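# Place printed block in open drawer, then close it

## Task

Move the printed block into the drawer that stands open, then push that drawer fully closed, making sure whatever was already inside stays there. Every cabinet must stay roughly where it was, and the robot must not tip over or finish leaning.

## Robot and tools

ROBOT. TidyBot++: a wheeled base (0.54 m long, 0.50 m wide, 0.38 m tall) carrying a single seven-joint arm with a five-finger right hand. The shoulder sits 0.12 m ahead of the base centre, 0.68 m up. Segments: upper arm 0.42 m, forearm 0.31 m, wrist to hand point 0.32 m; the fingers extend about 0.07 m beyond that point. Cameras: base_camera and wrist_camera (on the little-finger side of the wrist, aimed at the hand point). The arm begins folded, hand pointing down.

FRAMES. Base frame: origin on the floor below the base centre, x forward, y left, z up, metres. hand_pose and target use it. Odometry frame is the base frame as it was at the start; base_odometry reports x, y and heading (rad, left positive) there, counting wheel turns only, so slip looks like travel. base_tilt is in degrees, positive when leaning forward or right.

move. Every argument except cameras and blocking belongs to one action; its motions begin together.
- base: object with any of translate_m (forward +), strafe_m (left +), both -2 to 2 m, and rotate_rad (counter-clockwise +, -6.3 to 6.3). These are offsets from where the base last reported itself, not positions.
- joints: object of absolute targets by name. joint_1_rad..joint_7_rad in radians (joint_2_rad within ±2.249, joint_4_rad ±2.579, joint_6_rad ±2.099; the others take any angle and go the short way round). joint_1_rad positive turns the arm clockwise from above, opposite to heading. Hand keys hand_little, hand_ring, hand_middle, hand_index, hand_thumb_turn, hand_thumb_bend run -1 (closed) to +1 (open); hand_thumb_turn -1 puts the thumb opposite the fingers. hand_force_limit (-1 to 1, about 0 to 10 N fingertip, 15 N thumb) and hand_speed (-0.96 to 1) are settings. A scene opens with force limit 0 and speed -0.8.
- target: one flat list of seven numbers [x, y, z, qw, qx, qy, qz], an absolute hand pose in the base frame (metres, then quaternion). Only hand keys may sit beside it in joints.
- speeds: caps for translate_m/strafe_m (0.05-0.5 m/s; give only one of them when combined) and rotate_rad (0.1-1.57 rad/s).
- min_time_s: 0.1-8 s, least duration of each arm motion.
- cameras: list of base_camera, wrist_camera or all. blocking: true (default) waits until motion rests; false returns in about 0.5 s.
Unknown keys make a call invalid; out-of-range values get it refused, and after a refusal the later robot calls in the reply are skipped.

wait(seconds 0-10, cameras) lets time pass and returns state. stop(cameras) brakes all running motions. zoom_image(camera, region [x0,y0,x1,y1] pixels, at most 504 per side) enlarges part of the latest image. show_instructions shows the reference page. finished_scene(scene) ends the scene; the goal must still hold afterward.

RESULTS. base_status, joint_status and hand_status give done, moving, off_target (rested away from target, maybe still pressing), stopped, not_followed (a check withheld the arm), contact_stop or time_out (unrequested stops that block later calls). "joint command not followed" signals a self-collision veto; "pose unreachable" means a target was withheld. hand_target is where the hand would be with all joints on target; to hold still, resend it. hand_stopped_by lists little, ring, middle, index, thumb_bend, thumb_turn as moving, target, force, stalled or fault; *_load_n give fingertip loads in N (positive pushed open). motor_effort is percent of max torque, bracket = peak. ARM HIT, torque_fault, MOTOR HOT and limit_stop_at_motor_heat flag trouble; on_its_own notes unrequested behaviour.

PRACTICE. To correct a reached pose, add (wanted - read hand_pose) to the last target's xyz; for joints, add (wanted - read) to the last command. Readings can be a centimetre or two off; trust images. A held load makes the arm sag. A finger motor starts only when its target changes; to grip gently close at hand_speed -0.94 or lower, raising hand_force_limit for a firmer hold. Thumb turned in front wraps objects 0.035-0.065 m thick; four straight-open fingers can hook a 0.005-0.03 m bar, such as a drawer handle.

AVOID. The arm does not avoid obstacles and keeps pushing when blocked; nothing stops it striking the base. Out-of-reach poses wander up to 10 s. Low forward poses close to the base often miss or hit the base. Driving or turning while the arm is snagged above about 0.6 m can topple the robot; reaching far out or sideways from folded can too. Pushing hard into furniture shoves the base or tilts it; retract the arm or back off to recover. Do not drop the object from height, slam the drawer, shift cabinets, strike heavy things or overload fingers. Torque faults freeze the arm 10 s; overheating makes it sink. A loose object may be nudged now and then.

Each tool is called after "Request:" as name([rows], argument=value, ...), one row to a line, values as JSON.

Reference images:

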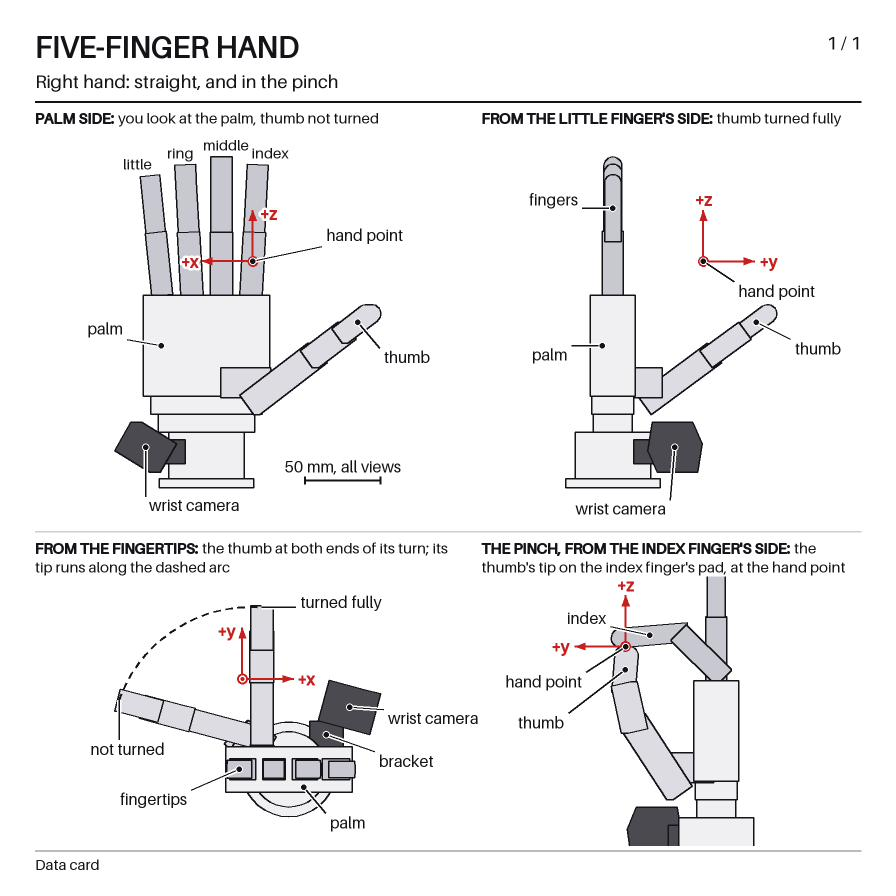

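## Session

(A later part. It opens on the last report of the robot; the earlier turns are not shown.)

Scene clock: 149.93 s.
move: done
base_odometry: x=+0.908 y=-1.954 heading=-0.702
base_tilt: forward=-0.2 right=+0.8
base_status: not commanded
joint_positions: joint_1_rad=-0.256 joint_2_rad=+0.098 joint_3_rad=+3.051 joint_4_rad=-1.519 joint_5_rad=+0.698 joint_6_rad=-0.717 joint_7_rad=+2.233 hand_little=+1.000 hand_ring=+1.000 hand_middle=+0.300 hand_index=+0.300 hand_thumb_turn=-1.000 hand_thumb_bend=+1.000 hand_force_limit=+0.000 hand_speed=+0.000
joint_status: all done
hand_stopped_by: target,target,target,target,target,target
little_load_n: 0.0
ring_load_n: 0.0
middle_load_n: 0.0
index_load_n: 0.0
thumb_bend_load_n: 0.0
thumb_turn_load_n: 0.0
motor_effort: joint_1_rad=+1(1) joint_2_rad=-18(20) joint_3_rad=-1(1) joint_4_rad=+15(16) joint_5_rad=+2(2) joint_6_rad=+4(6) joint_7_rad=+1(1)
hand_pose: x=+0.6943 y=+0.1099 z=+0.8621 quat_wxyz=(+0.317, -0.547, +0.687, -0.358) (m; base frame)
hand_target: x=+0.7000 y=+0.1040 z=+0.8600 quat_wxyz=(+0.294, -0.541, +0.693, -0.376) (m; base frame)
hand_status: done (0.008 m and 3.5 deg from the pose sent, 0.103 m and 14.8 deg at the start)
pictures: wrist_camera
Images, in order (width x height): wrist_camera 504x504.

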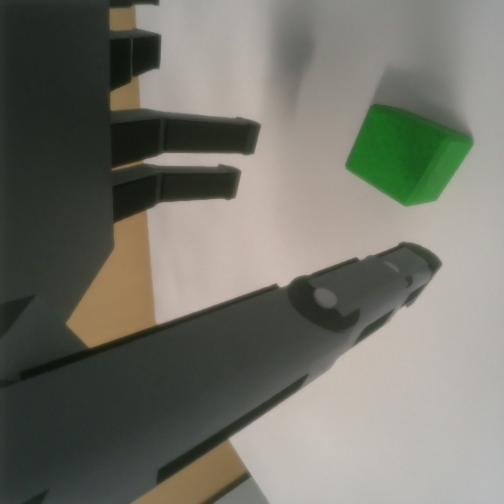

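Request:
move(target=[0.7015, 0.086, 0.81, 0.2813, -0.518, 0.7098, -0.3855], min_time_s=2, cameras=["wrist_camera"])

Scene clock: 161.47 s.
move: done
base_odometry: x=+0.908 y=-1.954 heading=-0.702
base_tilt: forward=-0.3 right=+0.7
base_status: not commanded
joint_positions: joint_1_rad=-0.278 joint_2_rad=+0.112 joint_3_rad=+3.060 joint_4_rad=-1.595 joint_5_rad=+0.847 joint_6_rad=-0.718 joint_7_rad=+2.014 hand_little=+1.000 hand_ring=+1.000 hand_middle=+0.300 hand_index=+0.300 hand_thumb_turn=-1.000 hand_thumb_bend=+1.000 hand_force_limit=+0.000 hand_speed=+0.000
joint_status: not commanded
hand_stopped_by: target,target,target,target,target,target
little_load_n: 0.0
ring_load_n: 0.0
middle_load_n: 0.0
index_load_n: 0.0
thumb_bend_load_n: 0.0
thumb_turn_load_n: 0.0
motor_effort: joint_1_rad=+1(1) joint_2_rad=-19(19) joint_3_rad=+0(1) joint_4_rad=+15(16) joint_5_rad=+3(3) joint_6_rad=+3(5) joint_7_rad=+0(1)
hand_pose: x=+0.6954 y=+0.0958 z=+0.8349 quat_wxyz=(+0.305, -0.512, +0.712, -0.371) (m; base frame)
hand_target: x=+0.7015 y=+0.0860 z=+0.8100 quat_wxyz=(+0.281, -0.518, +0.710, -0.386) (m; base frame)
hand_status: done (0.027 m and 3.3 deg from the pose sent, 0.058 m and 6.7 deg at the start)
pictures: wrist_camera
Images, in order (width x height): wrist_camera 504x504.

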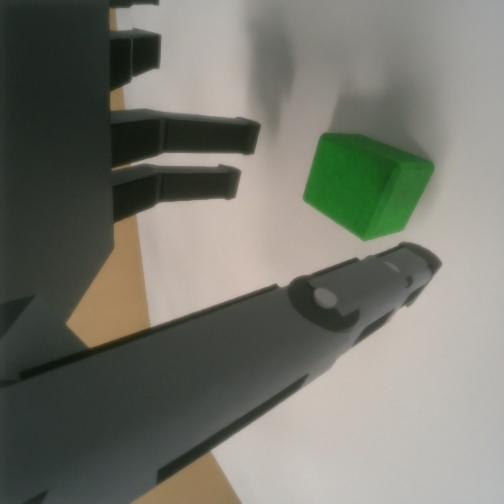

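Request:
move(target=[0.7015, 0.083, 0.788, 0.2813, -0.518, 0.7098, -0.3855], min_time_s=1.5, cameras=["wrist_camera"])

Scene clock: 164.57 s.
move: done
base_odometry: x=+0.908 y=-1.954 heading=-0.702
base_tilt: forward=-0.2 right=+0.8
base_status: not commanded
joint_positions: joint_1_rad=-0.283 joint_2_rad=+0.121 joint_3_rad=+3.074 joint_4_rad=-1.655 joint_5_rad=+0.909 joint_6_rad=-0.718 joint_7_rad=+1.934 hand_little=+1.000 hand_ring=+1.000 hand_middle=+0.300 hand_index=+0.300 hand_thumb_turn=-1.000 hand_thumb_bend=+1.000 hand_force_limit=+0.000 hand_speed=+0.000
joint_status: not commanded
hand_stopped_by: target,target,target,target,target,target
little_load_n: 0.0
ring_load_n: 0.0
middle_load_n: 0.0
index_load_n: 0.0
thumb_bend_load_n: 0.0
thumb_turn_load_n: 0.5
motor_effort: joint_1_rad=+1(1) joint_2_rad=-19(19) joint_3_rad=+0(1) joint_4_rad=+15(16) joint_5_rad=+3(3) joint_6_rad=+2(3) joint_7_rad=-1(1)
hand_pose: x=+0.6896 y=+0.0792 z=+0.8081 quat_wxyz=(+0.285, -0.504, +0.723, -0.377) (m; base frame)
hand_target: x=+0.7015 y=+0.0830 z=+0.7880 quat_wxyz=(+0.281, -0.518, +0.710, -0.386) (m; base frame)
hand_status: done (0.024 m and 2.4 deg from the pose sent, 0.049 m and 3.3 deg at the start)
pictures: wrist_camera
Images, in order (width x height): wrist_camera 504x504.

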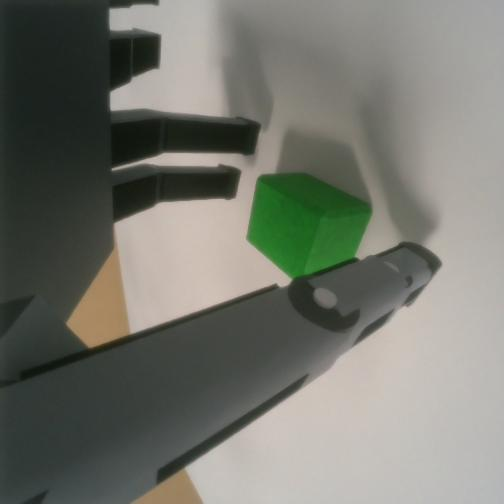

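Request:
move(target=[0.711, 0.099, 0.782, 0.2813, -0.518, 0.7098, -0.3855], min_time_s=1.5, cameras=["wrist_camera"])

Scene clock: 171.10 s.
move: done
base_odometry: x=+0.908 y=-1.954 heading=-0.702
base_tilt: forward=-0.2 right=+0.7
base_status: not commanded
joint_positions: joint_1_rad=-0.326 joint_2_rad=+0.150 joint_3_rad=+3.092 joint_4_rad=-1.655 joint_5_rad=+0.934 joint_6_rad=-0.718 joint_7_rad=+1.896 hand_little=+1.000 hand_ring=+1.000 hand_middle=+0.300 hand_index=+0.300 hand_thumb_turn=-1.000 hand_thumb_bend=+1.000 hand_force_limit=+0.000 hand_speed=+0.000
joint_status: not commanded
hand_stopped_by: target,target,target,target,target,target
little_load_n: 0.0
ring_load_n: -0.5
middle_load_n: -0.5
index_load_n: 0.0
thumb_bend_load_n: 0.0
thumb_turn_load_n: 0.0
motor_effort: joint_1_rad=+0(1) joint_2_rad=-18(20) joint_3_rad=+0(1) joint_4_rad=+14(15) joint_5_rad=+2(3) joint_6_rad=+3(3) joint_7_rad=+0(1)
hand_pose: x=+0.6945 y=+0.0931 z=+0.7955 quat_wxyz=(+0.282, -0.510, +0.721, -0.375) (m; base frame)
hand_target: x=+0.7110 y=+0.0990 z=+0.7820 quat_wxyz=(+0.281, -0.518, +0.710, -0.386) (m; base frame)
hand_status: done (0.022 m and 1.9 deg from the pose sent, 0.039 m and 2.4 deg at the start)
pictures: wrist_camera
Images, in order (width x height): wrist_camera 504x504.

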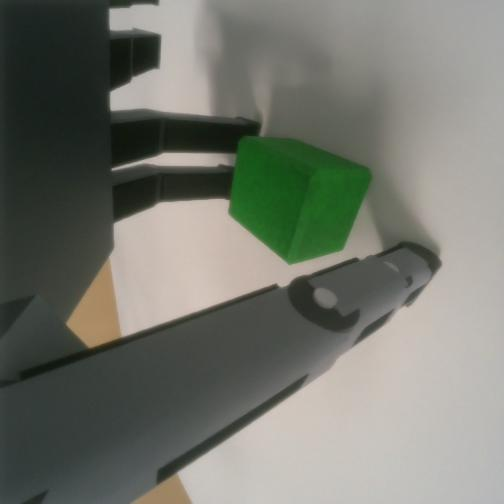

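Request:
move(target=[0.715, 0.099, 0.770, 0.2813, -0.518, 0.7098, -0.3855], min_time_s=1.5, cameras=["wrist_camera"])

Scene clock: 175.27 s.
move: done
base_odometry: x=+0.908 y=-1.954 heading=-0.702
base_tilt: forward=-0.3 right=+0.7
base_status: not commanded
joint_positions: joint_1_rad=-0.340 joint_2_rad=+0.158 joint_3_rad=+3.104 joint_4_rad=-1.655 joint_5_rad=+0.964 joint_6_rad=-0.718 joint_7_rad=+1.854 hand_little=+1.000 hand_ring=+1.000 hand_middle=+0.300 hand_index=+0.300 hand_thumb_turn=-1.000 hand_thumb_bend=+1.000 hand_force_limit=+0.000 hand_speed=+0.000
joint_status: not commanded
hand_stopped_by: target,target,target,target,target,target
little_load_n: 0.0
ring_load_n: 0.0
middle_load_n: 0.0
index_load_n: 0.0
thumb_bend_load_n: 0.5
thumb_turn_load_n: -1.0
motor_effort: joint_1_rad=+1(2) joint_2_rad=-17(19) joint_3_rad=+0(1) joint_4_rad=+14(15) joint_5_rad=+3(3) joint_6_rad=+2(3) joint_7_rad=+0(1)
hand_pose: x=+0.6994 y=+0.0929 z=+0.7958 quat_wxyz=(+0.285, -0.502, +0.722, -0.380) (m; base frame)
hand_target: x=+0.7150 y=+0.0990 z=+0.7700 quat_wxyz=(+0.281, -0.518, +0.710, -0.386) (m; base frame)
hand_status: done (0.031 m and 2.5 deg from the pose sent, 0.033 m and 1.9 deg at the start)
pictures: wrist_camera
Images, in order (width x height): wrist_camera 504x504.

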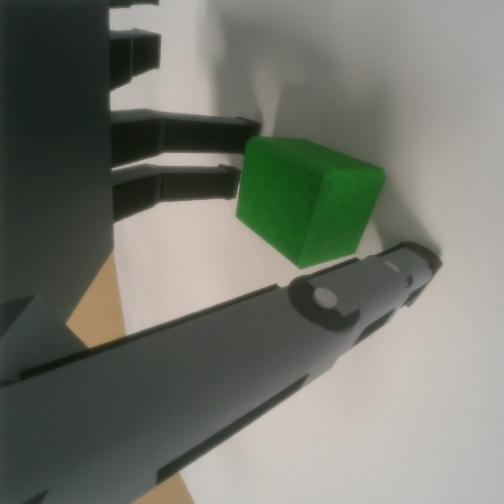

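Request:
move(target=[0.715, 0.099, 0.778, 0.2813, -0.518, 0.7098, -0.3855], joints={"hand_speed":-0.94,"hand_force_limit":-0.5,"hand_index":-0.2,"hand_middle":-0.2,"hand_thumb_bend":0.3}, cameras=["wrist_camera"])

Scene clock: 181.63 s.
move: off_target
base_odometry: x=+0.908 y=-1.954 heading=-0.702
base_tilt: forward=-0.2 right=+0.7
base_status: not commanded
joint_positions: joint_1_rad=-0.341 joint_2_rad=+0.158 joint_3_rad=+3.104 joint_4_rad=-1.655 joint_5_rad=+0.964 joint_6_rad=-0.718 joint_7_rad=+1.854 hand_little=+1.000 hand_ring=+1.000 hand_middle=+0.205 hand_index=-0.116 hand_thumb_turn=-1.000 hand_thumb_bend=+0.785 hand_force_limit=-0.500 hand_speed=-0.940
joint_status: hand_middle off_target (ended at +0.205, target -0.200); hand_index off_target (ended at -0.116, target -0.200); hand_thumb_bend off_target (ended at +0.785, target +0.300); the others done
hand_stopped_by: target,target,force,force,force,target
little_load_n: 0.0
ring_load_n: 0.0
middle_load_n: 2.0
index_load_n: 4.0
thumb_bend_load_n: 4.0
thumb_turn_load_n: 0.0
motor_effort: joint_1_rad=+1(1) joint_2_rad=-17(18) joint_3_rad=+0(1) joint_4_rad=+11(14) joint_5_rad=+1(3) joint_6_rad=+0(2) joint_7_rad=+0(2)
hand_pose: x=+0.6995 y=+0.0926 z=+0.7957 quat_wxyz=(+0.285, -0.502, +0.723, -0.380) (m; base frame)
hand_target: x=+0.7150 y=+0.0990 z=+0.7780 quat_wxyz=(+0.281, -0.518, +0.710, -0.386) (m; base frame)
hand_status: done (0.024 m and 2.5 deg from the pose sent, 0.024 m and 2.5 deg at the start)
pictures: wrist_camera
Images, in order (width x height): wrist_camera 504x504.

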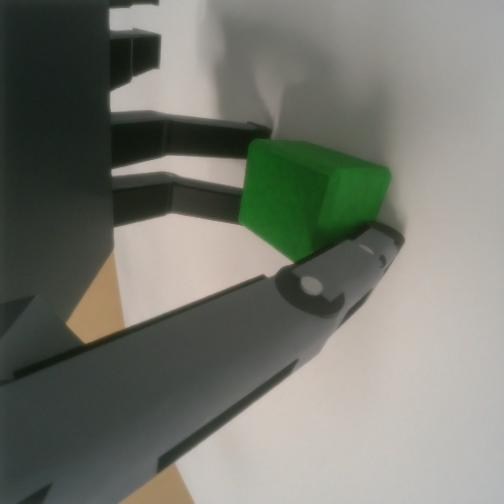

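Request:
move(joints={"hand_force_limit":0.0,"hand_index":-0.4,"hand_middle":-0.2,"hand_thumb_bend":0.2}, cameras=["wrist_camera"])

Request:
move(target=[0.70, 0.099, 0.85, 0.2813, -0.518, 0.7098, -0.3855], min_time_s=2, cameras=["wrist_camera"])

Scene clock: 183.97 s.
move: off_target
base_odometry: x=+0.908 y=-1.954 heading=-0.702
base_tilt: forward=-0.2 right=+0.7
base_status: not commanded
joint_positions: joint_1_rad=-0.341 joint_2_rad=+0.158 joint_3_rad=+3.104 joint_4_rad=-1.655 joint_5_rad=+0.964 joint_6_rad=-0.718 joint_7_rad=+1.854 hand_little=+1.000 hand_ring=+1.000 hand_middle=+0.205 hand_index=-0.126 hand_thumb_turn=-1.000 hand_thumb_bend=+0.778 hand_force_limit=+0.000 hand_speed=-0.940
joint_status: hand_middle off_target (ended at +0.205, target -0.200); hand_index off_target (ended at -0.126, target -0.400); hand_thumb_bend off_target (ended at +0.778, target +0.200); the others done
hand_stopped_by: target,target,force,force,force,target
little_load_n: -0.5
ring_load_n: 0.0
middle_load_n: 2.0
index_load_n: 7.0
thumb_bend_load_n: 7.0
thumb_turn_load_n: -0.5
motor_effort: joint_1_rad=+1(1) joint_2_rad=-17(17) joint_3_rad=+0(0) joint_4_rad=+11(12) joint_5_rad=+1(1) joint_6_rad=+0(1) joint_7_rad=+1(1)
hand_pose: x=+0.6995 y=+0.0926 z=+0.7957 quat_wxyz=(+0.285, -0.502, +0.723, -0.380) (m; base frame)
hand_target: x=+0.7150 y=+0.0990 z=+0.7780 quat_wxyz=(+0.281, -0.518, +0.710, -0.386) (m; base frame)
hand_status: not commanded
pictures: wrist_camera
Images, in order (width x height): wrist_camera 504x504.

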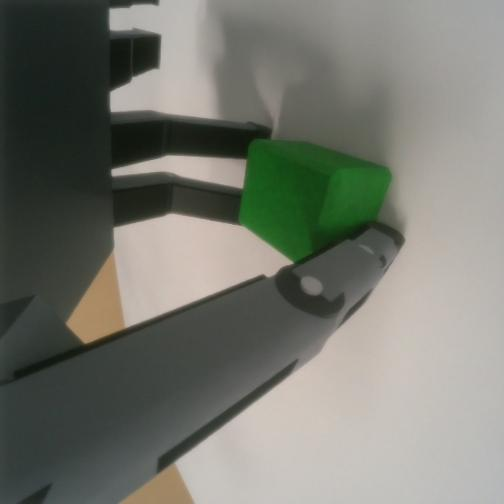

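Scene clock: 186.27 s.
move: done
base_odometry: x=+0.908 y=-1.954 heading=-0.702
base_tilt: forward=-0.2 right=+0.8
base_status: not commanded
joint_positions: joint_1_rad=-0.330 joint_2_rad=+0.158 joint_3_rad=+3.067 joint_4_rad=-1.534 joint_5_rad=+0.919 joint_6_rad=-0.764 joint_7_rad=+2.014 hand_little=+1.000 hand_ring=+1.000 hand_middle=+0.205 hand_index=-0.126 hand_thumb_turn=-1.000 hand_thumb_bend=+0.778 hand_force_limit=+0.000 hand_speed=-0.940
joint_status: not commanded
hand_stopped_by: target,target,force,force,force,target
little_load_n: 0.0
ring_load_n: 0.0
middle_load_n: 0.0
index_load_n: 7.0
thumb_bend_load_n: 7.5
thumb_turn_load_n: -0.5
motor_effort: joint_1_rad=+0(1) joint_2_rad=-20(21) joint_3_rad=+0(1) joint_4_rad=+16(16) joint_5_rad=+3(3) joint_6_rad=+3(3) joint_7_rad=-1(1)
hand_pose: x=+0.7121 y=+0.1058 z=+0.8431 quat_wxyz=(+0.295, -0.527, +0.691, -0.398) (m; base frame)
hand_target: x=+0.7000 y=+0.0990 z=+0.8500 quat_wxyz=(+0.281, -0.518, +0.710, -0.386) (m; base frame)
hand_status: done (0.015 m and 3.2 deg from the pose sent, 0.055 m and 2.5 deg at the start)
pictures: wrist_camera
Images, in order (width x height): wrist_camera 504x504.

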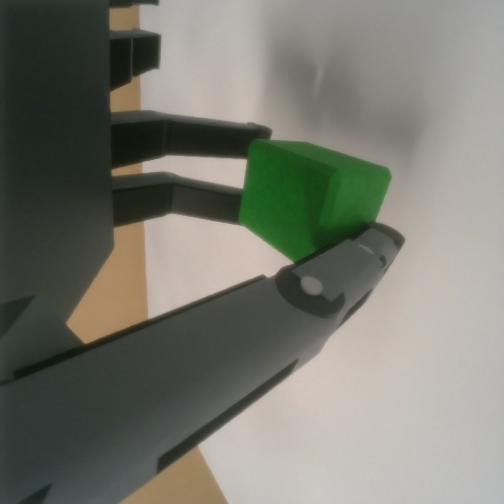

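Request:
move(joints={"hand_middle":-0.25})

Request:
move(target=[0.50, 0.05, 0.95, 0.3374, -0.6214, 0.6214, -0.3374], min_time_s=3, cameras=["wrist_camera"])

Scene clock: 189.33 s.
move: off_target
base_odometry: x=+0.908 y=-1.954 heading=-0.702
base_tilt: forward=-0.2 right=+0.7
base_status: not commanded
joint_positions: joint_1_rad=-0.330 joint_2_rad=+0.158 joint_3_rad=+3.067 joint_4_rad=-1.534 joint_5_rad=+0.919 joint_6_rad=-0.764 joint_7_rad=+2.015 hand_little=+1.000 hand_ring=+1.000 hand_middle=-0.053 hand_index=-0.126 hand_thumb_turn=-1.000 hand_thumb_bend=+0.778 hand_force_limit=+0.000 hand_speed=-0.940
joint_status: hand_middle off_target (ended at -0.053, target -0.250)
hand_stopped_by: target,target,force,force,force,target
little_load_n: 0.0
ring_load_n: 0.0
middle_load_n: 5.0
index_load_n: 4.0
thumb_bend_load_n: 9.5
thumb_turn_load_n: 2.5
motor_effort: joint_1_rad=+0(1) joint_2_rad=-20(21) joint_3_rad=+0(1) joint_4_rad=+16(16) joint_5_rad=+3(3) joint_6_rad=+3(3) joint_7_rad=+0(1)
hand_pose: x=+0.7121 y=+0.1057 z=+0.8431 quat_wxyz=(+0.295, -0.527, +0.691, -0.398) (m; base frame)
hand_target: x=+0.7000 y=+0.0990 z=+0.8500 quat_wxyz=(+0.281, -0.518, +0.710, -0.386) (m; base frame)
hand_status: not commanded
pictures: none

Scene clock: 192.93 s.
move: done
base_odometry: x=+0.908 y=-1.954 heading=-0.702
base_tilt: forward=-0.2 right=+0.7
base_status: not commanded
joint_positions: joint_1_rad=-0.405 joint_2_rad=-0.368 joint_3_rad=+3.264 joint_4_rad=-1.591 joint_5_rad=+0.412 joint_6_rad=-0.872 joint_7_rad=+2.764 hand_little=+1.000 hand_ring=+1.000 hand_middle=-0.053 hand_index=-0.126 hand_thumb_turn=-1.000 hand_thumb_bend=+0.778 hand_force_limit=+0.000 hand_speed=-0.940
joint_status: not commanded
hand_stopped_by: target,target,force,force,force,target
little_load_n: 0.0
ring_load_n: 0.0
middle_load_n: 5.5
index_load_n: 4.5
thumb_bend_load_n: 9.5
thumb_turn_load_n: 2.5
motor_effort: joint_1_rad=+1(1) joint_2_rad=-4(22) joint_3_rad=-1(1) joint_4_rad=+15(16) joint_5_rad=+1(4) joint_6_rad=+6(7) joint_7_rad=+0(1)
hand_pose: x=+0.5257 y=+0.0429 z=+0.9805 quat_wxyz=(+0.360, -0.595, +0.612, -0.378) (m; base frame)
hand_target: x=+0.5000 y=+0.0500 z=+0.9500 quat_wxyz=(+0.337, -0.621, +0.621, -0.337) (m; base frame)
hand_status: done (0.041 m and 6.2 deg from the pose sent, 0.244 m and 15.9 deg at the start)
pictures: wrist_camera
Images, in order (width x height): wrist_camera 504x504.

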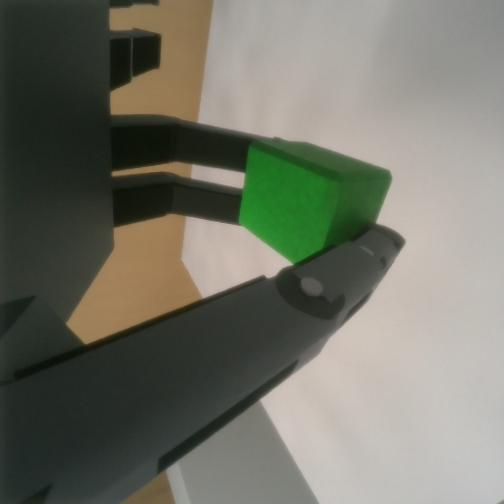

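Request:
move(base={"translate_m":-1.04,"strafe_m":0.18})

Request:
move(base={"rotate_rad":-1.568}, speeds={"rotate_rad":0.8}, target=[0.46, 0.0, 0.90, 0, 0, 1, 0], min_time_s=3, cameras=["all"])

Scene clock: 216.03 s.
move: done
base_odometry: x=+0.230 y=-1.145 heading=-0.702
base_tilt: forward=-0.3 right=+0.7
base_status: done
joint_positions: joint_1_rad=-0.406 joint_2_rad=-0.377 joint_3_rad=+3.268 joint_4_rad=-1.593 joint_5_rad=+0.410 joint_6_rad=-0.874 joint_7_rad=+2.764 hand_little=+1.000 hand_ring=+1.000 hand_middle=-0.053 hand_index=-0.126 hand_thumb_turn=-1.000 hand_thumb_bend=+0.778 hand_force_limit=+0.000 hand_speed=-0.940
joint_status: not commanded
hand_stopped_by: target,target,force,force,force,target
little_load_n: 0.0
ring_load_n: 0.0
middle_load_n: 5.5
index_load_n: 4.5
thumb_bend_load_n: 9.0
thumb_turn_load_n: 2.0
motor_effort: joint_1_rad=+0(1) joint_2_rad=-4(8) joint_3_rad=-1(2) joint_4_rad=+16(16) joint_5_rad=+1(1) joint_6_rad=+7(7) joint_7_rad=+0(2)
hand_pose: x=+0.5229 y=+0.0410 z=+0.9820 quat_wxyz=(+0.362, -0.593, +0.613, -0.377) (m; base frame)
hand_target: x=+0.5000 y=+0.0500 z=+0.9500 quat_wxyz=(+0.337, -0.621, +0.621, -0.337) (m; base frame)
hand_status: not commanded
pictures: none

Scene clock: 219.67 s.
move: done
base_odometry: x=+0.230 y=-1.145 heading=-2.269
base_tilt: forward=-0.2 right=+0.7
base_status: done
joint_positions: joint_1_rad=+0.077 joint_2_rad=+0.030 joint_3_rad=+3.267 joint_4_rad=-1.155 joint_5_rad=+0.065 joint_6_rad=-1.893 joint_7_rad=+1.828 hand_little=+1.000 hand_ring=+1.000 hand_middle=-0.053 hand_index=-0.126 hand_thumb_turn=-1.000 hand_thumb_bend=+0.778 hand_force_limit=+0.000 hand_speed=-0.940
joint_status: not commanded
hand_stopped_by: target,target,force,force,force,target
little_load_n: 0.0
ring_load_n: 0.0
middle_load_n: 5.5
index_load_n: 4.5
thumb_bend_load_n: 9.0
thumb_turn_load_n: 2.5
motor_effort: joint_1_rad=+1(2) joint_2_rad=-13(14) joint_3_rad=+0(2) joint_4_rad=+12(16) joint_5_rad=+0(2) joint_6_rad=+0(6) joint_7_rad=+0(1)
hand_pose: x=+0.4633 y=-0.0218 z=+0.8967 quat_wxyz=(+0.024, -0.016, +0.999, -0.039) (m; base frame)
hand_target: x=+0.4600 y=+0.0000 z=+0.9000 quat_wxyz=(+0.000, +0.000, +1.000, +0.000) (m; base frame)
hand_status: done (0.022 m and 5.5 deg from the pose sent, 0.111 m and 104.4 deg at the start)
pictures: base_camera, wrist_camera
Images, in order (width x height): base_camera 644x364, wrist_camera 504x504.

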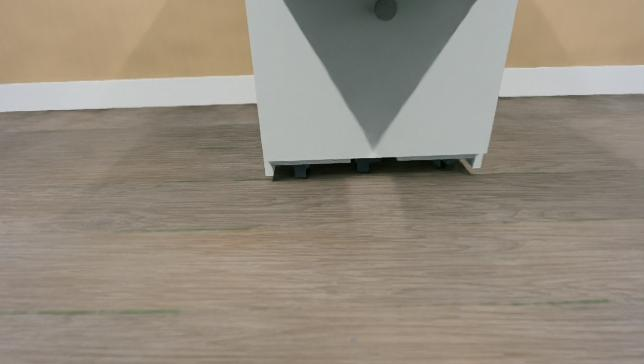

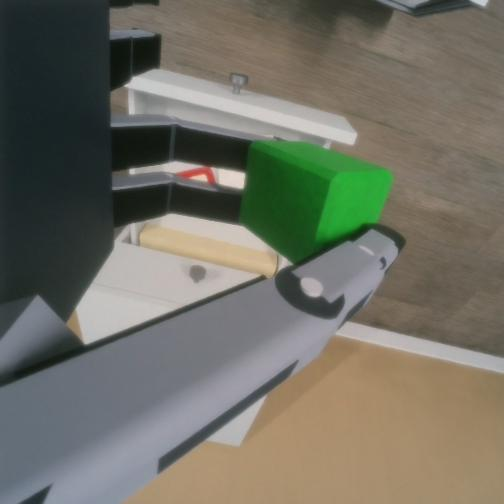

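Request:
move(base={"rotate_rad":0.05}, target=[0.50, -0.28, 0.88, 0, 0, 1, 0], min_time_s=2, cameras=["all"])

Scene clock: 234.70 s.
move: done
base_odometry: x=+0.230 y=-1.145 heading=-2.219
base_tilt: forward=-0.2 right=+0.8
base_status: done
joint_positions: joint_1_rad=+0.742 joint_2_rad=+0.504 joint_3_rad=+3.229 joint_4_rad=-0.529 joint_5_rad=+0.028 joint_6_rad=-2.033 joint_7_rad=+2.309 hand_little=+1.000 hand_ring=+1.000 hand_middle=-0.053 hand_index=-0.126 hand_thumb_turn=-1.000 hand_thumb_bend=+0.778 hand_force_limit=+0.000 hand_speed=-0.940
joint_status: not commanded
hand_stopped_by: target,target,force,force,force,target
little_load_n: 0.0
ring_load_n: 0.0
middle_load_n: 5.5
index_load_n: 4.5
thumb_bend_load_n: 9.5
thumb_turn_load_n: 2.0
motor_effort: joint_1_rad=+1(2) joint_2_rad=-26(28) joint_3_rad=+0(1) joint_4_rad=+11(13) joint_5_rad=-1(1) joint_6_rad=+0(1) joint_7_rad=+1(1)
hand_pose: x=+0.4970 y=-0.3051 z=+0.8851 quat_wxyz=(+0.004, +0.046, +0.998, -0.051) (m; base frame)
hand_target: x=+0.5005 y=-0.2805 z=+0.8800 quat_wxyz=(+0.001, +0.000, +1.000, -0.001) (m; base frame)
hand_status: done (0.026 m and 7.9 deg from the pose sent, 0.261 m and 5.5 deg at the start; a joint's target at an end of its range on 61 of 61 steps)
pictures: base_camera, wrist_camera
Images, in order (width x height): base_camera 644x364, wrist_camera 504x504.

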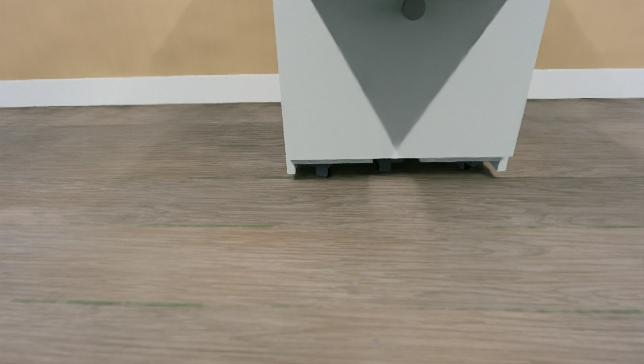

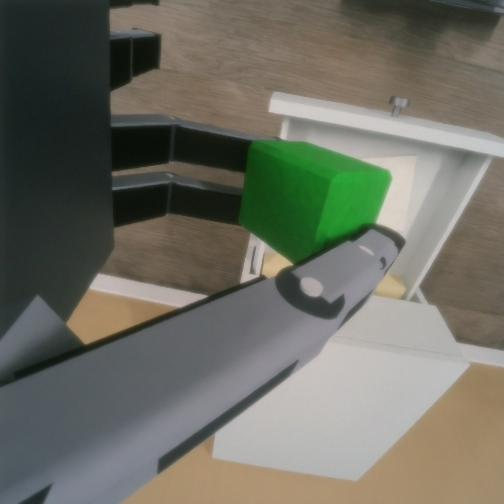

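Request:
move(base={"strafe_m":-0.065}, target=[0.50, 0.09, 0.85, 0, 0, 1, 0], min_time_s=2, cameras=["wrist_camera"])

Request:
move(target=[0.62, 0.09, 0.65, 0, 0, 1, 0], min_time_s=2, cameras=["wrist_camera"])

Scene clock: 243.30 s.
move: done
base_odometry: x=+0.178 y=-1.106 heading=-2.221
base_tilt: forward=-0.3 right=+0.8
base_status: done
joint_positions: joint_1_rad=-0.062 joint_2_rad=+0.129 joint_3_rad=+3.148 joint_4_rad=-1.209 joint_5_rad=+0.027 joint_6_rad=-1.872 joint_7_rad=+1.542 hand_little=+1.000 hand_ring=+1.000 hand_middle=-0.053 hand_index=-0.126 hand_thumb_turn=-1.000 hand_thumb_bend=+0.778 hand_force_limit=+0.000 hand_speed=-0.940
joint_status: not commanded
hand_stopped_by: target,target,force,force,force,target
little_load_n: 0.0
ring_load_n: 0.0
middle_load_n: 5.5
index_load_n: 4.5
thumb_bend_load_n: 9.5
thumb_turn_load_n: 2.0
motor_effort: joint_1_rad=+0(3) joint_2_rad=-16(29) joint_3_rad=-1(2) joint_4_rad=+12(13) joint_5_rad=-1(2) joint_6_rad=-1(1) joint_7_rad=+1(1)
hand_pose: x=+0.4864 y=+0.0727 z=+0.8467 quat_wxyz=(-0.033, -0.010, +0.999, -0.015) (m; base frame)
hand_target: x=+0.4999 y=+0.0900 z=+0.8500 quat_wxyz=(+0.000, +0.000, +1.000, +0.000) (m; base frame)
hand_status: done (0.022 m and 4.3 deg from the pose sent, 0.397 m and 7.9 deg at the start)
pictures: wrist_camera
Images, in order (width x height): wrist_camera 504x504.

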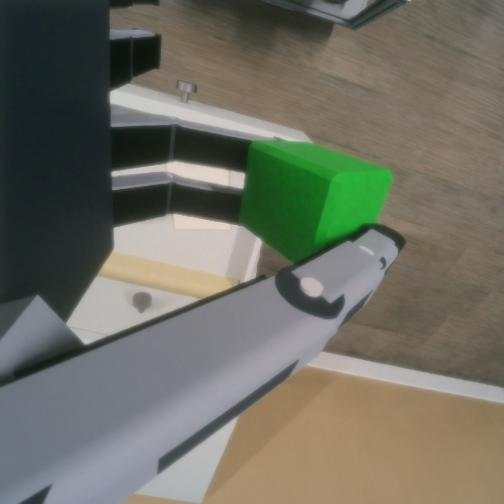

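Scene clock: 245.90 s.
move: done
base_odometry: x=+0.178 y=-1.106 heading=-2.221
base_tilt: forward=-0.2 right=+0.8
base_status: not commanded
joint_positions: joint_1_rad=-0.062 joint_2_rad=+0.385 joint_3_rad=+3.148 joint_4_rad=-1.436 joint_5_rad=+0.027 joint_6_rad=-1.337 joint_7_rad=+1.542 hand_little=+1.000 hand_ring=+1.000 hand_middle=-0.053 hand_index=-0.126 hand_thumb_turn=-1.000 hand_thumb_bend=+0.778 hand_force_limit=+0.000 hand_speed=-0.940
joint_status: not commanded
hand_stopped_by: target,target,force,force,force,target
little_load_n: 0.0
ring_load_n: 0.0
middle_load_n: 5.5
index_load_n: 4.5
thumb_bend_load_n: 9.0
thumb_turn_load_n: 2.5
motor_effort: joint_1_rad=+1(1) joint_2_rad=-24(26) joint_3_rad=-1(1) joint_4_rad=+12(13) joint_5_rad=-1(1) joint_6_rad=+0(1) joint_7_rad=+1(1)
hand_pose: x=+0.6047 y=+0.0795 z=+0.6699 quat_wxyz=(-0.008, -0.017, +1.000, -0.015) (m; base frame)
hand_target: x=+0.6200 y=+0.0900 z=+0.6500 quat_wxyz=(+0.000, +0.000, +1.000, +0.000) (m; base frame)
hand_status: done (0.027 m and 2.7 deg from the pose sent, 0.238 m and 4.3 deg at the start)
pictures: wrist_camera
Images, in order (width x height): wrist_camera 504x504.

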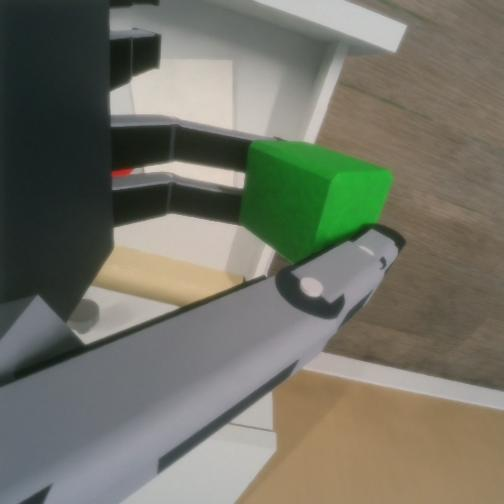

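Request:
move(joints={"hand_speed":-0.3,"hand_little":-0.7,"hand_ring":-0.7}, target=[0.715, 0.085, 0.55, 0, 0, 1, 0], min_time_s=2, cameras=["wrist_camera"])

Scene clock: 253.90 s.
move: done
base_odometry: x=+0.178 y=-1.106 heading=-2.220
base_tilt: forward=-0.2 right=+0.7
base_status: not commanded
joint_positions: joint_1_rad=-0.062 joint_2_rad=+0.676 joint_3_rad=+3.154 joint_4_rad=-1.296 joint_5_rad=+0.027 joint_6_rad=-1.228 joint_7_rad=+1.542 hand_little=-0.700 hand_ring=-0.700 hand_middle=-0.053 hand_index=-0.126 hand_thumb_turn=-1.000 hand_thumb_bend=+0.778 hand_force_limit=+0.000 hand_speed=-0.300
joint_status: all done
hand_stopped_by: target,target,force,force,force,target
little_load_n: 0.0
ring_load_n: 0.0
middle_load_n: 5.5
index_load_n: 4.5
thumb_bend_load_n: 9.0
thumb_turn_load_n: 2.5
motor_effort: joint_1_rad=+1(1) joint_2_rad=-31(32) joint_3_rad=+0(1) joint_4_rad=+11(12) joint_5_rad=-1(1) joint_6_rad=-1(1) joint_7_rad=+1(1)
hand_pose: x=+0.6812 y=+0.0814 z=+0.5621 quat_wxyz=(-0.029, -0.017, +0.999, -0.018) (m; base frame)
hand_target: x=+0.7150 y=+0.0850 z=+0.5500 quat_wxyz=(+0.000, +0.000, +1.000, +0.000) (m; base frame)
hand_status: done (0.036 m and 4.3 deg from the pose sent, 0.163 m and 2.7 deg at the start)
pictures: wrist_camera
Images, in order (width x height): wrist_camera 504x504.

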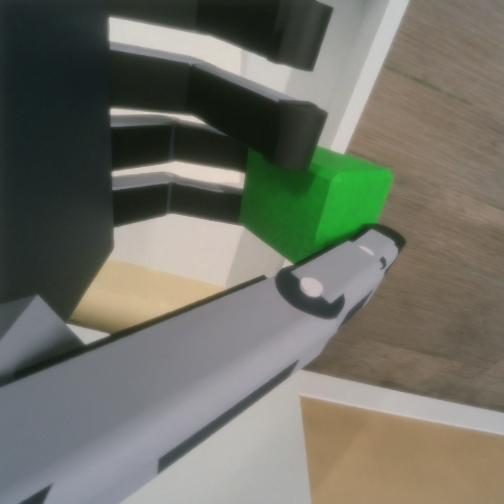

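Request:
move(target=[0.725, 0.065, 0.43, 0, 0, 1, 0], min_time_s=2, cameras=["wrist_camera"])

Scene clock: 257.37 s.
move: done
base_odometry: x=+0.178 y=-1.106 heading=-2.220
base_tilt: forward=-0.2 right=+0.7
base_status: not commanded
joint_positions: joint_1_rad=-0.035 joint_2_rad=+0.843 joint_3_rad=+3.154 joint_4_rad=-1.322 joint_5_rad=+0.027 joint_6_rad=-0.978 joint_7_rad=+1.547 hand_little=-0.700 hand_ring=-0.700 hand_middle=-0.053 hand_index=-0.126 hand_thumb_turn=-1.000 hand_thumb_bend=+0.778 hand_force_limit=+0.000 hand_speed=-0.300
joint_status: not commanded
hand_stopped_by: target,target,force,force,force,target
little_load_n: 0.5
ring_load_n: 0.5
middle_load_n: 5.5
index_load_n: 4.5
thumb_bend_load_n: 9.0
thumb_turn_load_n: 2.0
motor_effort: joint_1_rad=+0(1) joint_2_rad=-33(34) joint_3_rad=+0(1) joint_4_rad=+10(11) joint_5_rad=-1(1) joint_6_rad=+0(1) joint_7_rad=+0(1)
hand_pose: x=+0.7233 y=+0.0682 z=+0.4618 quat_wxyz=(+0.000, -0.009, +1.000, -0.016) (m; base frame)
hand_target: x=+0.7250 y=+0.0650 z=+0.4300 quat_wxyz=(+0.000, +0.000, +1.000, +0.000) (m; base frame)
hand_status: done (0.032 m and 2.1 deg from the pose sent, 0.140 m and 4.3 deg at the start)
pictures: wrist_camera
Images, in order (width x height): wrist_camera 504x504.

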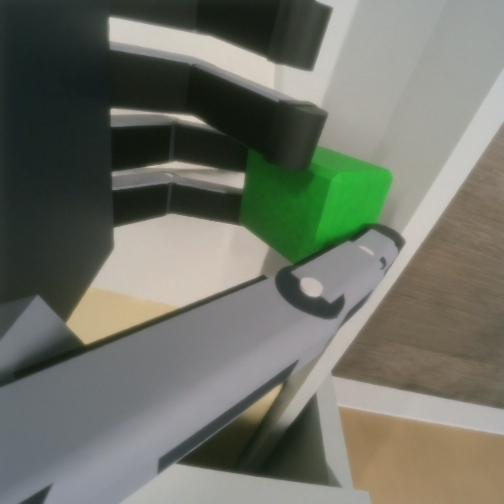

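Request:
move(target=[0.72, 0.042, 0.34, 0, 0, 1, 0], min_time_s=2.5, cameras=["wrist_camera"])

Scene clock: 261.63 s.
move: off_target
base_odometry: x=+0.178 y=-1.106 heading=-2.220
base_tilt: forward=-0.2 right=+0.7
base_status: not commanded
joint_positions: joint_1_rad=-0.006 joint_2_rad=+0.895 joint_3_rad=+3.151 joint_4_rad=-1.338 joint_5_rad=+0.027 joint_6_rad=-0.812 joint_7_rad=+1.569 hand_little=-0.700 hand_ring=-0.700 hand_middle=-0.054 hand_index=-0.126 hand_thumb_turn=-1.000 hand_thumb_bend=+0.779 hand_force_limit=+0.000 hand_speed=-0.300
joint_status: not commanded
hand_stopped_by: target,target,force,force,force,target
little_load_n: 0.0
ring_load_n: 0.0
middle_load_n: -10.0
index_load_n: 0.5
thumb_bend_load_n: 13.0
thumb_turn_load_n: 7.0
motor_effort: joint_1_rad=+3(3) joint_2_rad=-18(34) joint_3_rad=+3(3) joint_4_rad=+5(10) joint_5_rad=+2(3) joint_6_rad=+3(5) joint_7_rad=-1(1)
hand_pose: x=+0.7564 y=+0.0540 z=+0.4328 quat_wxyz=(+0.049, -0.008, +0.999, -0.014) (m; base frame)
hand_target: x=+0.7200 y=+0.0420 z=+0.3400 quat_wxyz=(+0.000, +0.000, +1.000, +0.000) (m; base frame)
hand_status: off_target (0.100 m and 5.9 deg from the pose sent, 0.125 m and 2.1 deg at the start)
pictures: wrist_camera
Images, in order (width x height): wrist_camera 504x504.

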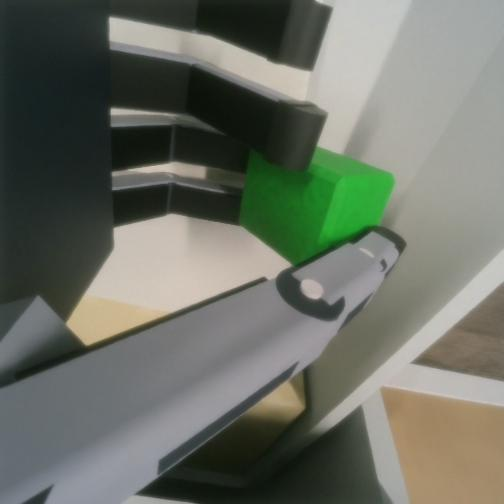

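Request:
move(target=[0.70, 0.045, 0.42, 0, 0, 1, 0], min_time_s=1.5, cameras=["wrist_camera"])

Scene clock: 264.93 s.
move: done
base_odometry: x=+0.178 y=-1.106 heading=-2.220
base_tilt: forward=-0.2 right=+0.8
base_status: not commanded
joint_positions: joint_1_rad=+0.001 joint_2_rad=+0.858 joint_3_rad=+3.151 joint_4_rad=-1.414 joint_5_rad=+0.027 joint_6_rad=-0.811 joint_7_rad=+1.569 hand_little=-0.700 hand_ring=-0.700 hand_middle=-0.053 hand_index=-0.126 hand_thumb_turn=-1.000 hand_thumb_bend=+0.779 hand_force_limit=+0.000 hand_speed=-0.300
joint_status: not commanded
hand_stopped_by: target,target,force,force,force,target
little_load_n: 0.0
ring_load_n: 0.0
middle_load_n: 1.5
index_load_n: 3.5
thumb_bend_load_n: 10.0
thumb_turn_load_n: 4.0
motor_effort: joint_1_rad=+1(3) joint_2_rad=-28(28) joint_3_rad=+0(3) joint_4_rad=+6(7) joint_5_rad=+0(3) joint_6_rad=-2(4) joint_7_rad=+1(2)
hand_pose: x=+0.7268 y=+0.0500 z=+0.4332 quat_wxyz=(+0.029, -0.005, +0.999, -0.013) (m; base frame)
hand_target: x=+0.7000 y=+0.0450 z=+0.4200 quat_wxyz=(+0.000, +0.000, +1.000, +0.000) (m; base frame)
hand_status: done (0.030 m and 3.7 deg from the pose sent, 0.059 m and 5.9 deg at the start)
pictures: wrist_camera
Images, in order (width x height): wrist_camera 504x504.

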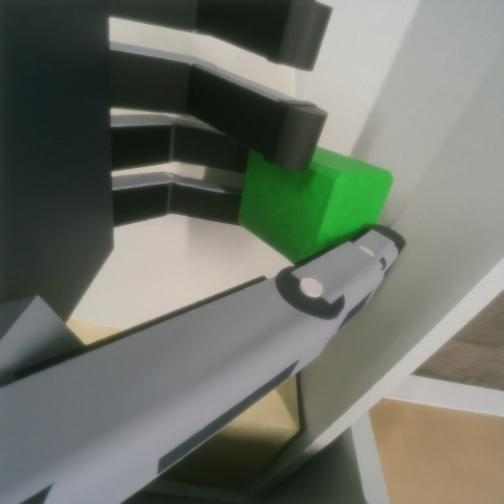

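Request:
move(joints={"hand_speed":-0.6,"hand_index":0.35,"hand_middle":0.35,"hand_thumb_bend":1.0}, cameras=["wrist_camera"])

Scene clock: 267.30 s.
move: off_target
base_odometry: x=+0.178 y=-1.106 heading=-2.220
base_tilt: forward=-0.2 right=+0.8
base_status: not commanded
joint_positions: joint_1_rad=+0.001 joint_2_rad=+0.820 joint_3_rad=+3.142 joint_4_rad=-1.417 joint_5_rad=+0.021 joint_6_rad=-0.811 joint_7_rad=+1.570 hand_little=-0.700 hand_ring=-0.700 hand_middle=+0.292 hand_index=+0.350 hand_thumb_turn=-1.000 hand_thumb_bend=+1.000 hand_force_limit=+0.000 hand_speed=-0.600
joint_status: hand_middle off_target (ended at +0.292, target +0.350); the others done
hand_stopped_by: target,target,stalled,target,target,target
little_load_n: 0.0
ring_load_n: 0.0
middle_load_n: -15.0
index_load_n: 0.0
thumb_bend_load_n: -0.5
thumb_turn_load_n: 0.0
motor_effort: joint_1_rad=+4(5) joint_2_rad=-23(28) joint_3_rad=+3(4) joint_4_rad=+6(7) joint_5_rad=+3(3) joint_6_rad=+1(2) joint_7_rad=+0(1)
hand_pose: x=+0.7336 y=+0.0563 z=+0.4555 quat_wxyz=(+0.046, -0.006, +0.999, -0.008) (m; base frame)
hand_target: x=+0.7000 y=+0.0450 z=+0.4200 quat_wxyz=(+0.000, +0.000, +1.000, +0.000) (m; base frame)
hand_status: not commanded
pictures: wrist_camera
Images, in order (width x height): wrist_camera 504x504.

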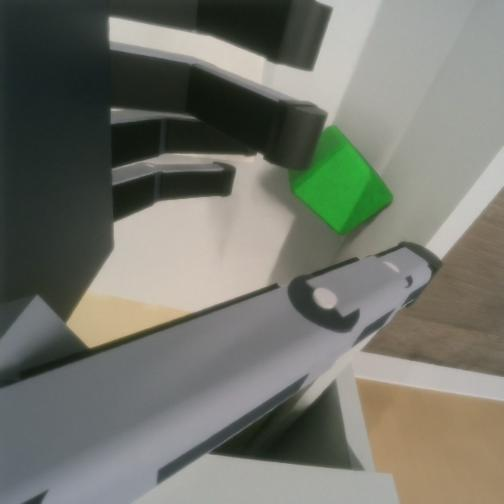

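Request:
move(target=[0.67, 0.045, 0.55, 0, 0, 1, 0], min_time_s=2, cameras=["wrist_camera"])

Request:
move(target=[0.55, 0.0, 0.80, 0, 0, 1, 0], min_time_s=2, joints={"hand_index":1,"hand_middle":1,"hand_ring":1,"hand_little":1,"hand_thumb_turn":1,"hand_speed":0}, cameras=["all"])

Scene clock: 271.57 s.
move: done
base_odometry: x=+0.178 y=-1.106 heading=-2.220
base_tilt: forward=-0.2 right=+0.7
base_status: not commanded
joint_positions: joint_1_rad=+0.005 joint_2_rad=+0.642 joint_3_rad=+3.152 joint_4_rad=-1.435 joint_5_rad=+0.020 joint_6_rad=-0.997 joint_7_rad=+1.570 hand_little=-0.700 hand_ring=-0.700 hand_middle=+0.293 hand_index=+0.350 hand_thumb_turn=-1.000 hand_thumb_bend=+1.000 hand_force_limit=+0.000 hand_speed=-0.600
joint_status: not commanded
hand_stopped_by: target,target,stalled,target,target,target
little_load_n: 0.0
ring_load_n: 0.0
middle_load_n: 0.0
index_load_n: 0.0
thumb_bend_load_n: 0.0
thumb_turn_load_n: 0.0
motor_effort: joint_1_rad=+1(4) joint_2_rad=-29(33) joint_3_rad=-1(4) joint_4_rad=+11(11) joint_5_rad=-1(3) joint_6_rad=+0(1) joint_7_rad=+0(1)
hand_pose: x=+0.6985 y=+0.0480 z=+0.5458 quat_wxyz=(+0.034, +0.002, +0.999, -0.012) (m; base frame)
hand_target: x=+0.6700 y=+0.0450 z=+0.5500 quat_wxyz=(+0.000, +0.000, +1.000, +0.000) (m; base frame)
hand_status: done (0.029 m and 4.1 deg from the pose sent, 0.114 m and 5.4 deg at the start)
pictures: wrist_camera
Images, in order (width x height): wrist_camera 504x504.

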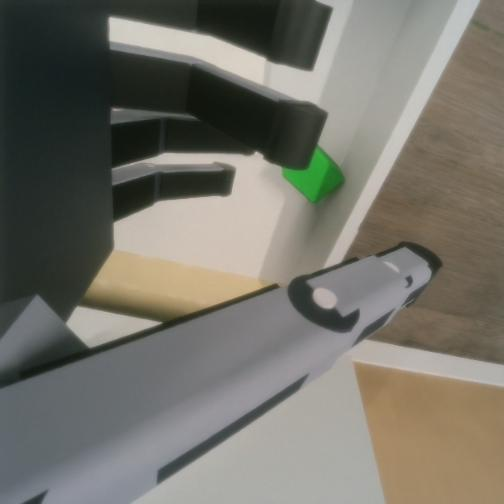

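Scene clock: 273.90 s.
move: done
base_odometry: x=+0.178 y=-1.106 heading=-2.220
base_tilt: forward=-0.2 right=+0.7
base_status: not commanded
joint_positions: joint_1_rad=+0.081 joint_2_rad=+0.230 joint_3_rad=+3.203 joint_4_rad=-1.291 joint_5_rad=+0.020 joint_6_rad=-1.594 joint_7_rad=+1.687 hand_little=+1.000 hand_ring=+1.000 hand_middle=+1.000 hand_index=+1.000 hand_thumb_turn=+1.000 hand_thumb_bend=+1.000 hand_force_limit=+0.000 hand_speed=+0.000
joint_status: all done
hand_stopped_by: target,target,target,target,target,target
little_load_n: 0.0
ring_load_n: 0.0
middle_load_n: -0.5
index_load_n: 0.0
thumb_bend_load_n: 0.0
thumb_turn_load_n: 0.0
motor_effort: joint_1_rad=+0(1) joint_2_rad=-20(31) joint_3_rad=+0(1) joint_4_rad=+13(13) joint_5_rad=-1(1) joint_6_rad=+0(1) joint_7_rad=+0(1)
hand_pose: x=+0.5658 y=-0.0031 z=+0.7840 quat_wxyz=(+0.011, +0.013, +1.000, -0.019) (m; base frame)
hand_target: x=+0.5500 y=+0.0000 z=+0.8000 quat_wxyz=(+0.000, +0.000, +1.000, +0.000) (m; base frame)
hand_status: done (0.023 m and 2.9 deg from the pose sent, 0.298 m and 4.1 deg at the start)
pictures: base_camera, wrist_camera
Images, in order (width x height): base_camera 644x364, wrist_camera 504x504.

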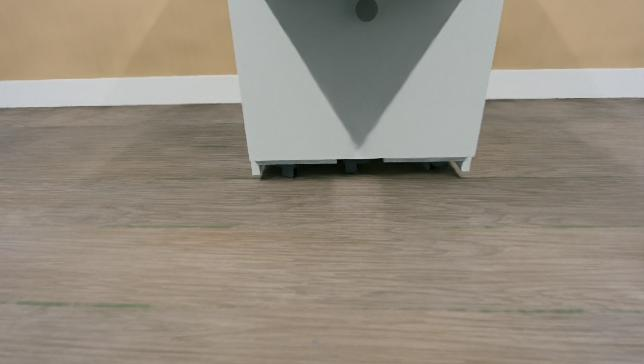

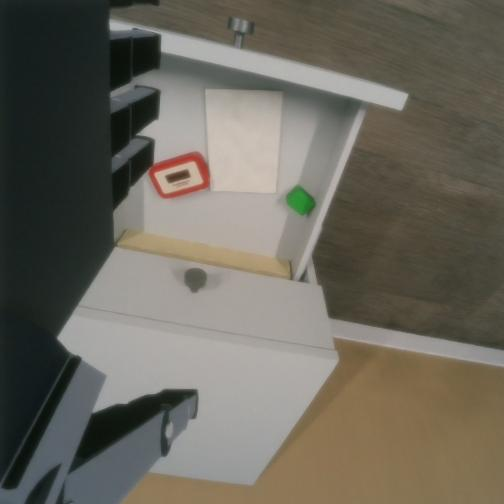

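Request:
move(target=[0.42, 0.11, 0.80, 0, 0, 1, 0], base={"translate_m":-0.12}, speeds={"translate_m":0.2}, joints={"hand_index":-0.6,"hand_middle":-0.6,"hand_ring":-0.6,"hand_little":-0.6,"hand_thumb_turn":-1})

Request:
move(target=[0.50, 0.11, 0.50, 0, 0, 1, 0], min_time_s=2, cameras=["all"])

Scene clock: 298.13 s.
move: done
base_odometry: x=+0.251 y=-1.010 heading=-2.220
base_tilt: forward=-0.3 right=+0.8
base_status: done
joint_positions: joint_1_rad=-0.066 joint_2_rad=-0.083 joint_3_rad=+3.069 joint_4_rad=-1.570 joint_5_rad=+0.020 joint_6_rad=-1.595 joint_7_rad=+1.458 hand_little=-0.600 hand_ring=-0.600 hand_middle=-0.600 hand_index=-0.600 hand_thumb_turn=-1.000 hand_thumb_bend=+1.000 hand_force_limit=+0.000 hand_speed=+0.000
joint_status: all done
hand_stopped_by: target,target,target,target,target,target
little_load_n: 0.0
ring_load_n: 0.0
middle_load_n: 0.5
index_load_n: 0.0
thumb_bend_load_n: 0.0
thumb_turn_load_n: 0.0
motor_effort: joint_1_rad=+0(2) joint_2_rad=-10(26) joint_3_rad=+0(1) joint_4_rad=+13(13) joint_5_rad=-1(2) joint_6_rad=+0(2) joint_7_rad=+0(1)
hand_pose: x=+0.4428 y=+0.0973 z=+0.8069 quat_wxyz=(+0.031, -0.012, +0.999, -0.009) (m; base frame)
hand_target: x=+0.4200 y=+0.1100 z=+0.8000 quat_wxyz=(+0.000, +0.000, +1.000, +0.000) (m; base frame)
hand_status: done (0.027 m and 4.0 deg from the pose sent, 0.185 m and 2.9 deg at the start)
pictures: none

Scene clock: 300.80 s.
move: done
base_odometry: x=+0.251 y=-1.010 heading=-2.220
base_tilt: forward=-0.2 right=+0.7
base_status: not commanded
joint_positions: joint_1_rad=-0.125 joint_2_rad=+0.363 joint_3_rad=+3.134 joint_4_rad=-2.070 joint_5_rad=+0.020 joint_6_rad=-0.731 joint_7_rad=+1.458 hand_little=-0.600 hand_ring=-0.600 hand_middle=-0.600 hand_index=-0.600 hand_thumb_turn=-1.000 hand_thumb_bend=+1.000 hand_force_limit=+0.000 hand_speed=+0.000
joint_status: not commanded
hand_stopped_by: target,target,target,target,target,target
little_load_n: 0.0
ring_load_n: 0.0
middle_load_n: 0.0
index_load_n: 0.0
thumb_bend_load_n: 0.0
thumb_turn_load_n: 0.0
motor_effort: joint_1_rad=+1(1) joint_2_rad=-19(21) joint_3_rad=-1(1) joint_4_rad=+8(13) joint_5_rad=-1(1) joint_6_rad=+0(1) joint_7_rad=+1(1)
hand_pose: x=+0.4913 y=+0.1043 z=+0.5129 quat_wxyz=(-0.011, -0.017, +1.000, -0.007) (m; base frame)
hand_target: x=+0.5000 y=+0.1100 z=+0.5000 quat_wxyz=(+0.000, +0.000, +1.000, +0.000) (m; base frame)
hand_status: done (0.017 m and 2.5 deg from the pose sent, 0.312 m and 4.0 deg at the start)
pictures: base_camera, wrist_camera
Images, in order (width x height): base_camera 644x364, wrist_camera 504x504.

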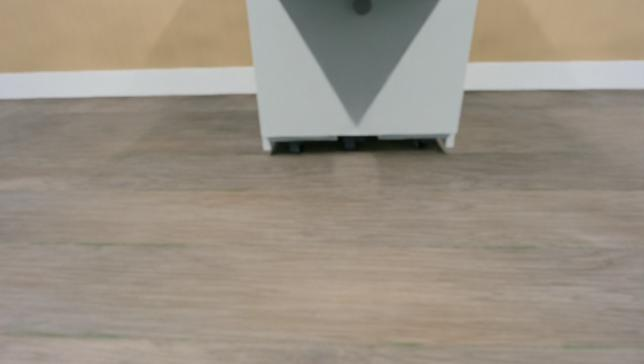

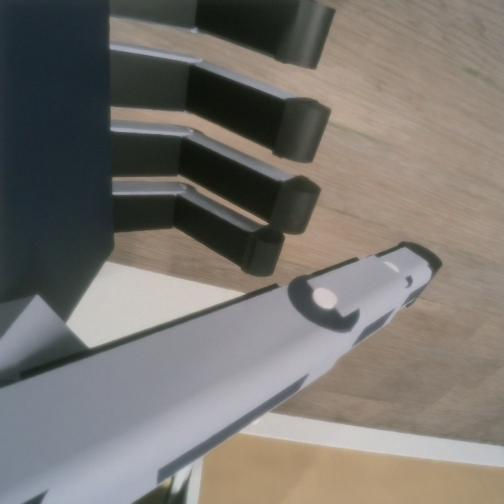

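Request:
move(target=[0.53, 0.115, 0.265, 0, 0, 1, 0], min_time_s=2.5, cameras=["all"])

Scene clock: 304.73 s.
move: done
base_odometry: x=+0.251 y=-1.010 heading=-2.220
base_tilt: forward=-0.2 right=+0.8
base_status: not commanded
joint_positions: joint_1_rad=-0.126 joint_2_rad=+0.985 joint_3_rad=+3.134 joint_4_rad=-2.061 joint_5_rad=+0.003 joint_6_rad=-0.149 joint_7_rad=+1.465 hand_little=-0.600 hand_ring=-0.600 hand_middle=-0.600 hand_index=-0.600 hand_thumb_turn=-1.000 hand_thumb_bend=+1.000 hand_force_limit=+0.000 hand_speed=+0.000
joint_status: not commanded
hand_stopped_by: target,target,target,target,target,target
little_load_n: 0.0
ring_load_n: 0.5
middle_load_n: 0.0
index_load_n: 0.0
thumb_bend_load_n: 0.0
thumb_turn_load_n: 0.0
motor_effort: joint_1_rad=+1(1) joint_2_rad=-26(27) joint_3_rad=-1(1) joint_4_rad=+0(8) joint_5_rad=-1(1) joint_6_rad=-1(1) joint_7_rad=+0(1)
hand_pose: x=+0.5074 y=+0.1120 z=+0.2783 quat_wxyz=(-0.027, -0.014, +1.000, +0.000) (m; base frame)
hand_target: x=+0.5300 y=+0.1150 z=+0.2650 quat_wxyz=(+0.000, +0.000, +1.000, +0.000) (m; base frame)
hand_status: done (0.026 m and 3.5 deg from the pose sent, 0.251 m and 2.5 deg at the start)
pictures: base_camera, wrist_camera
Images, in order (width x height): base_camera 644x364, wrist_camera 504x504.

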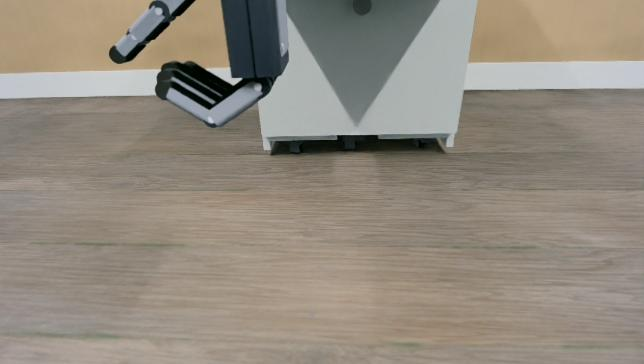

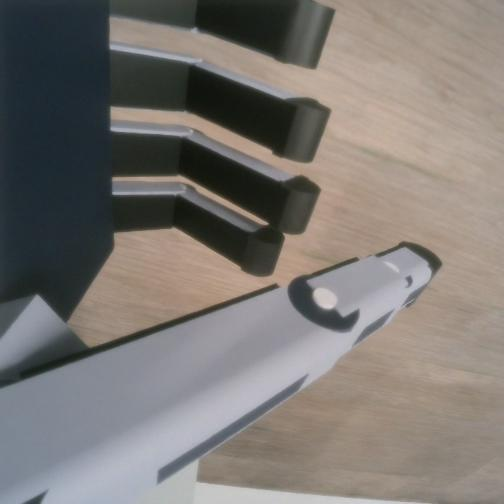

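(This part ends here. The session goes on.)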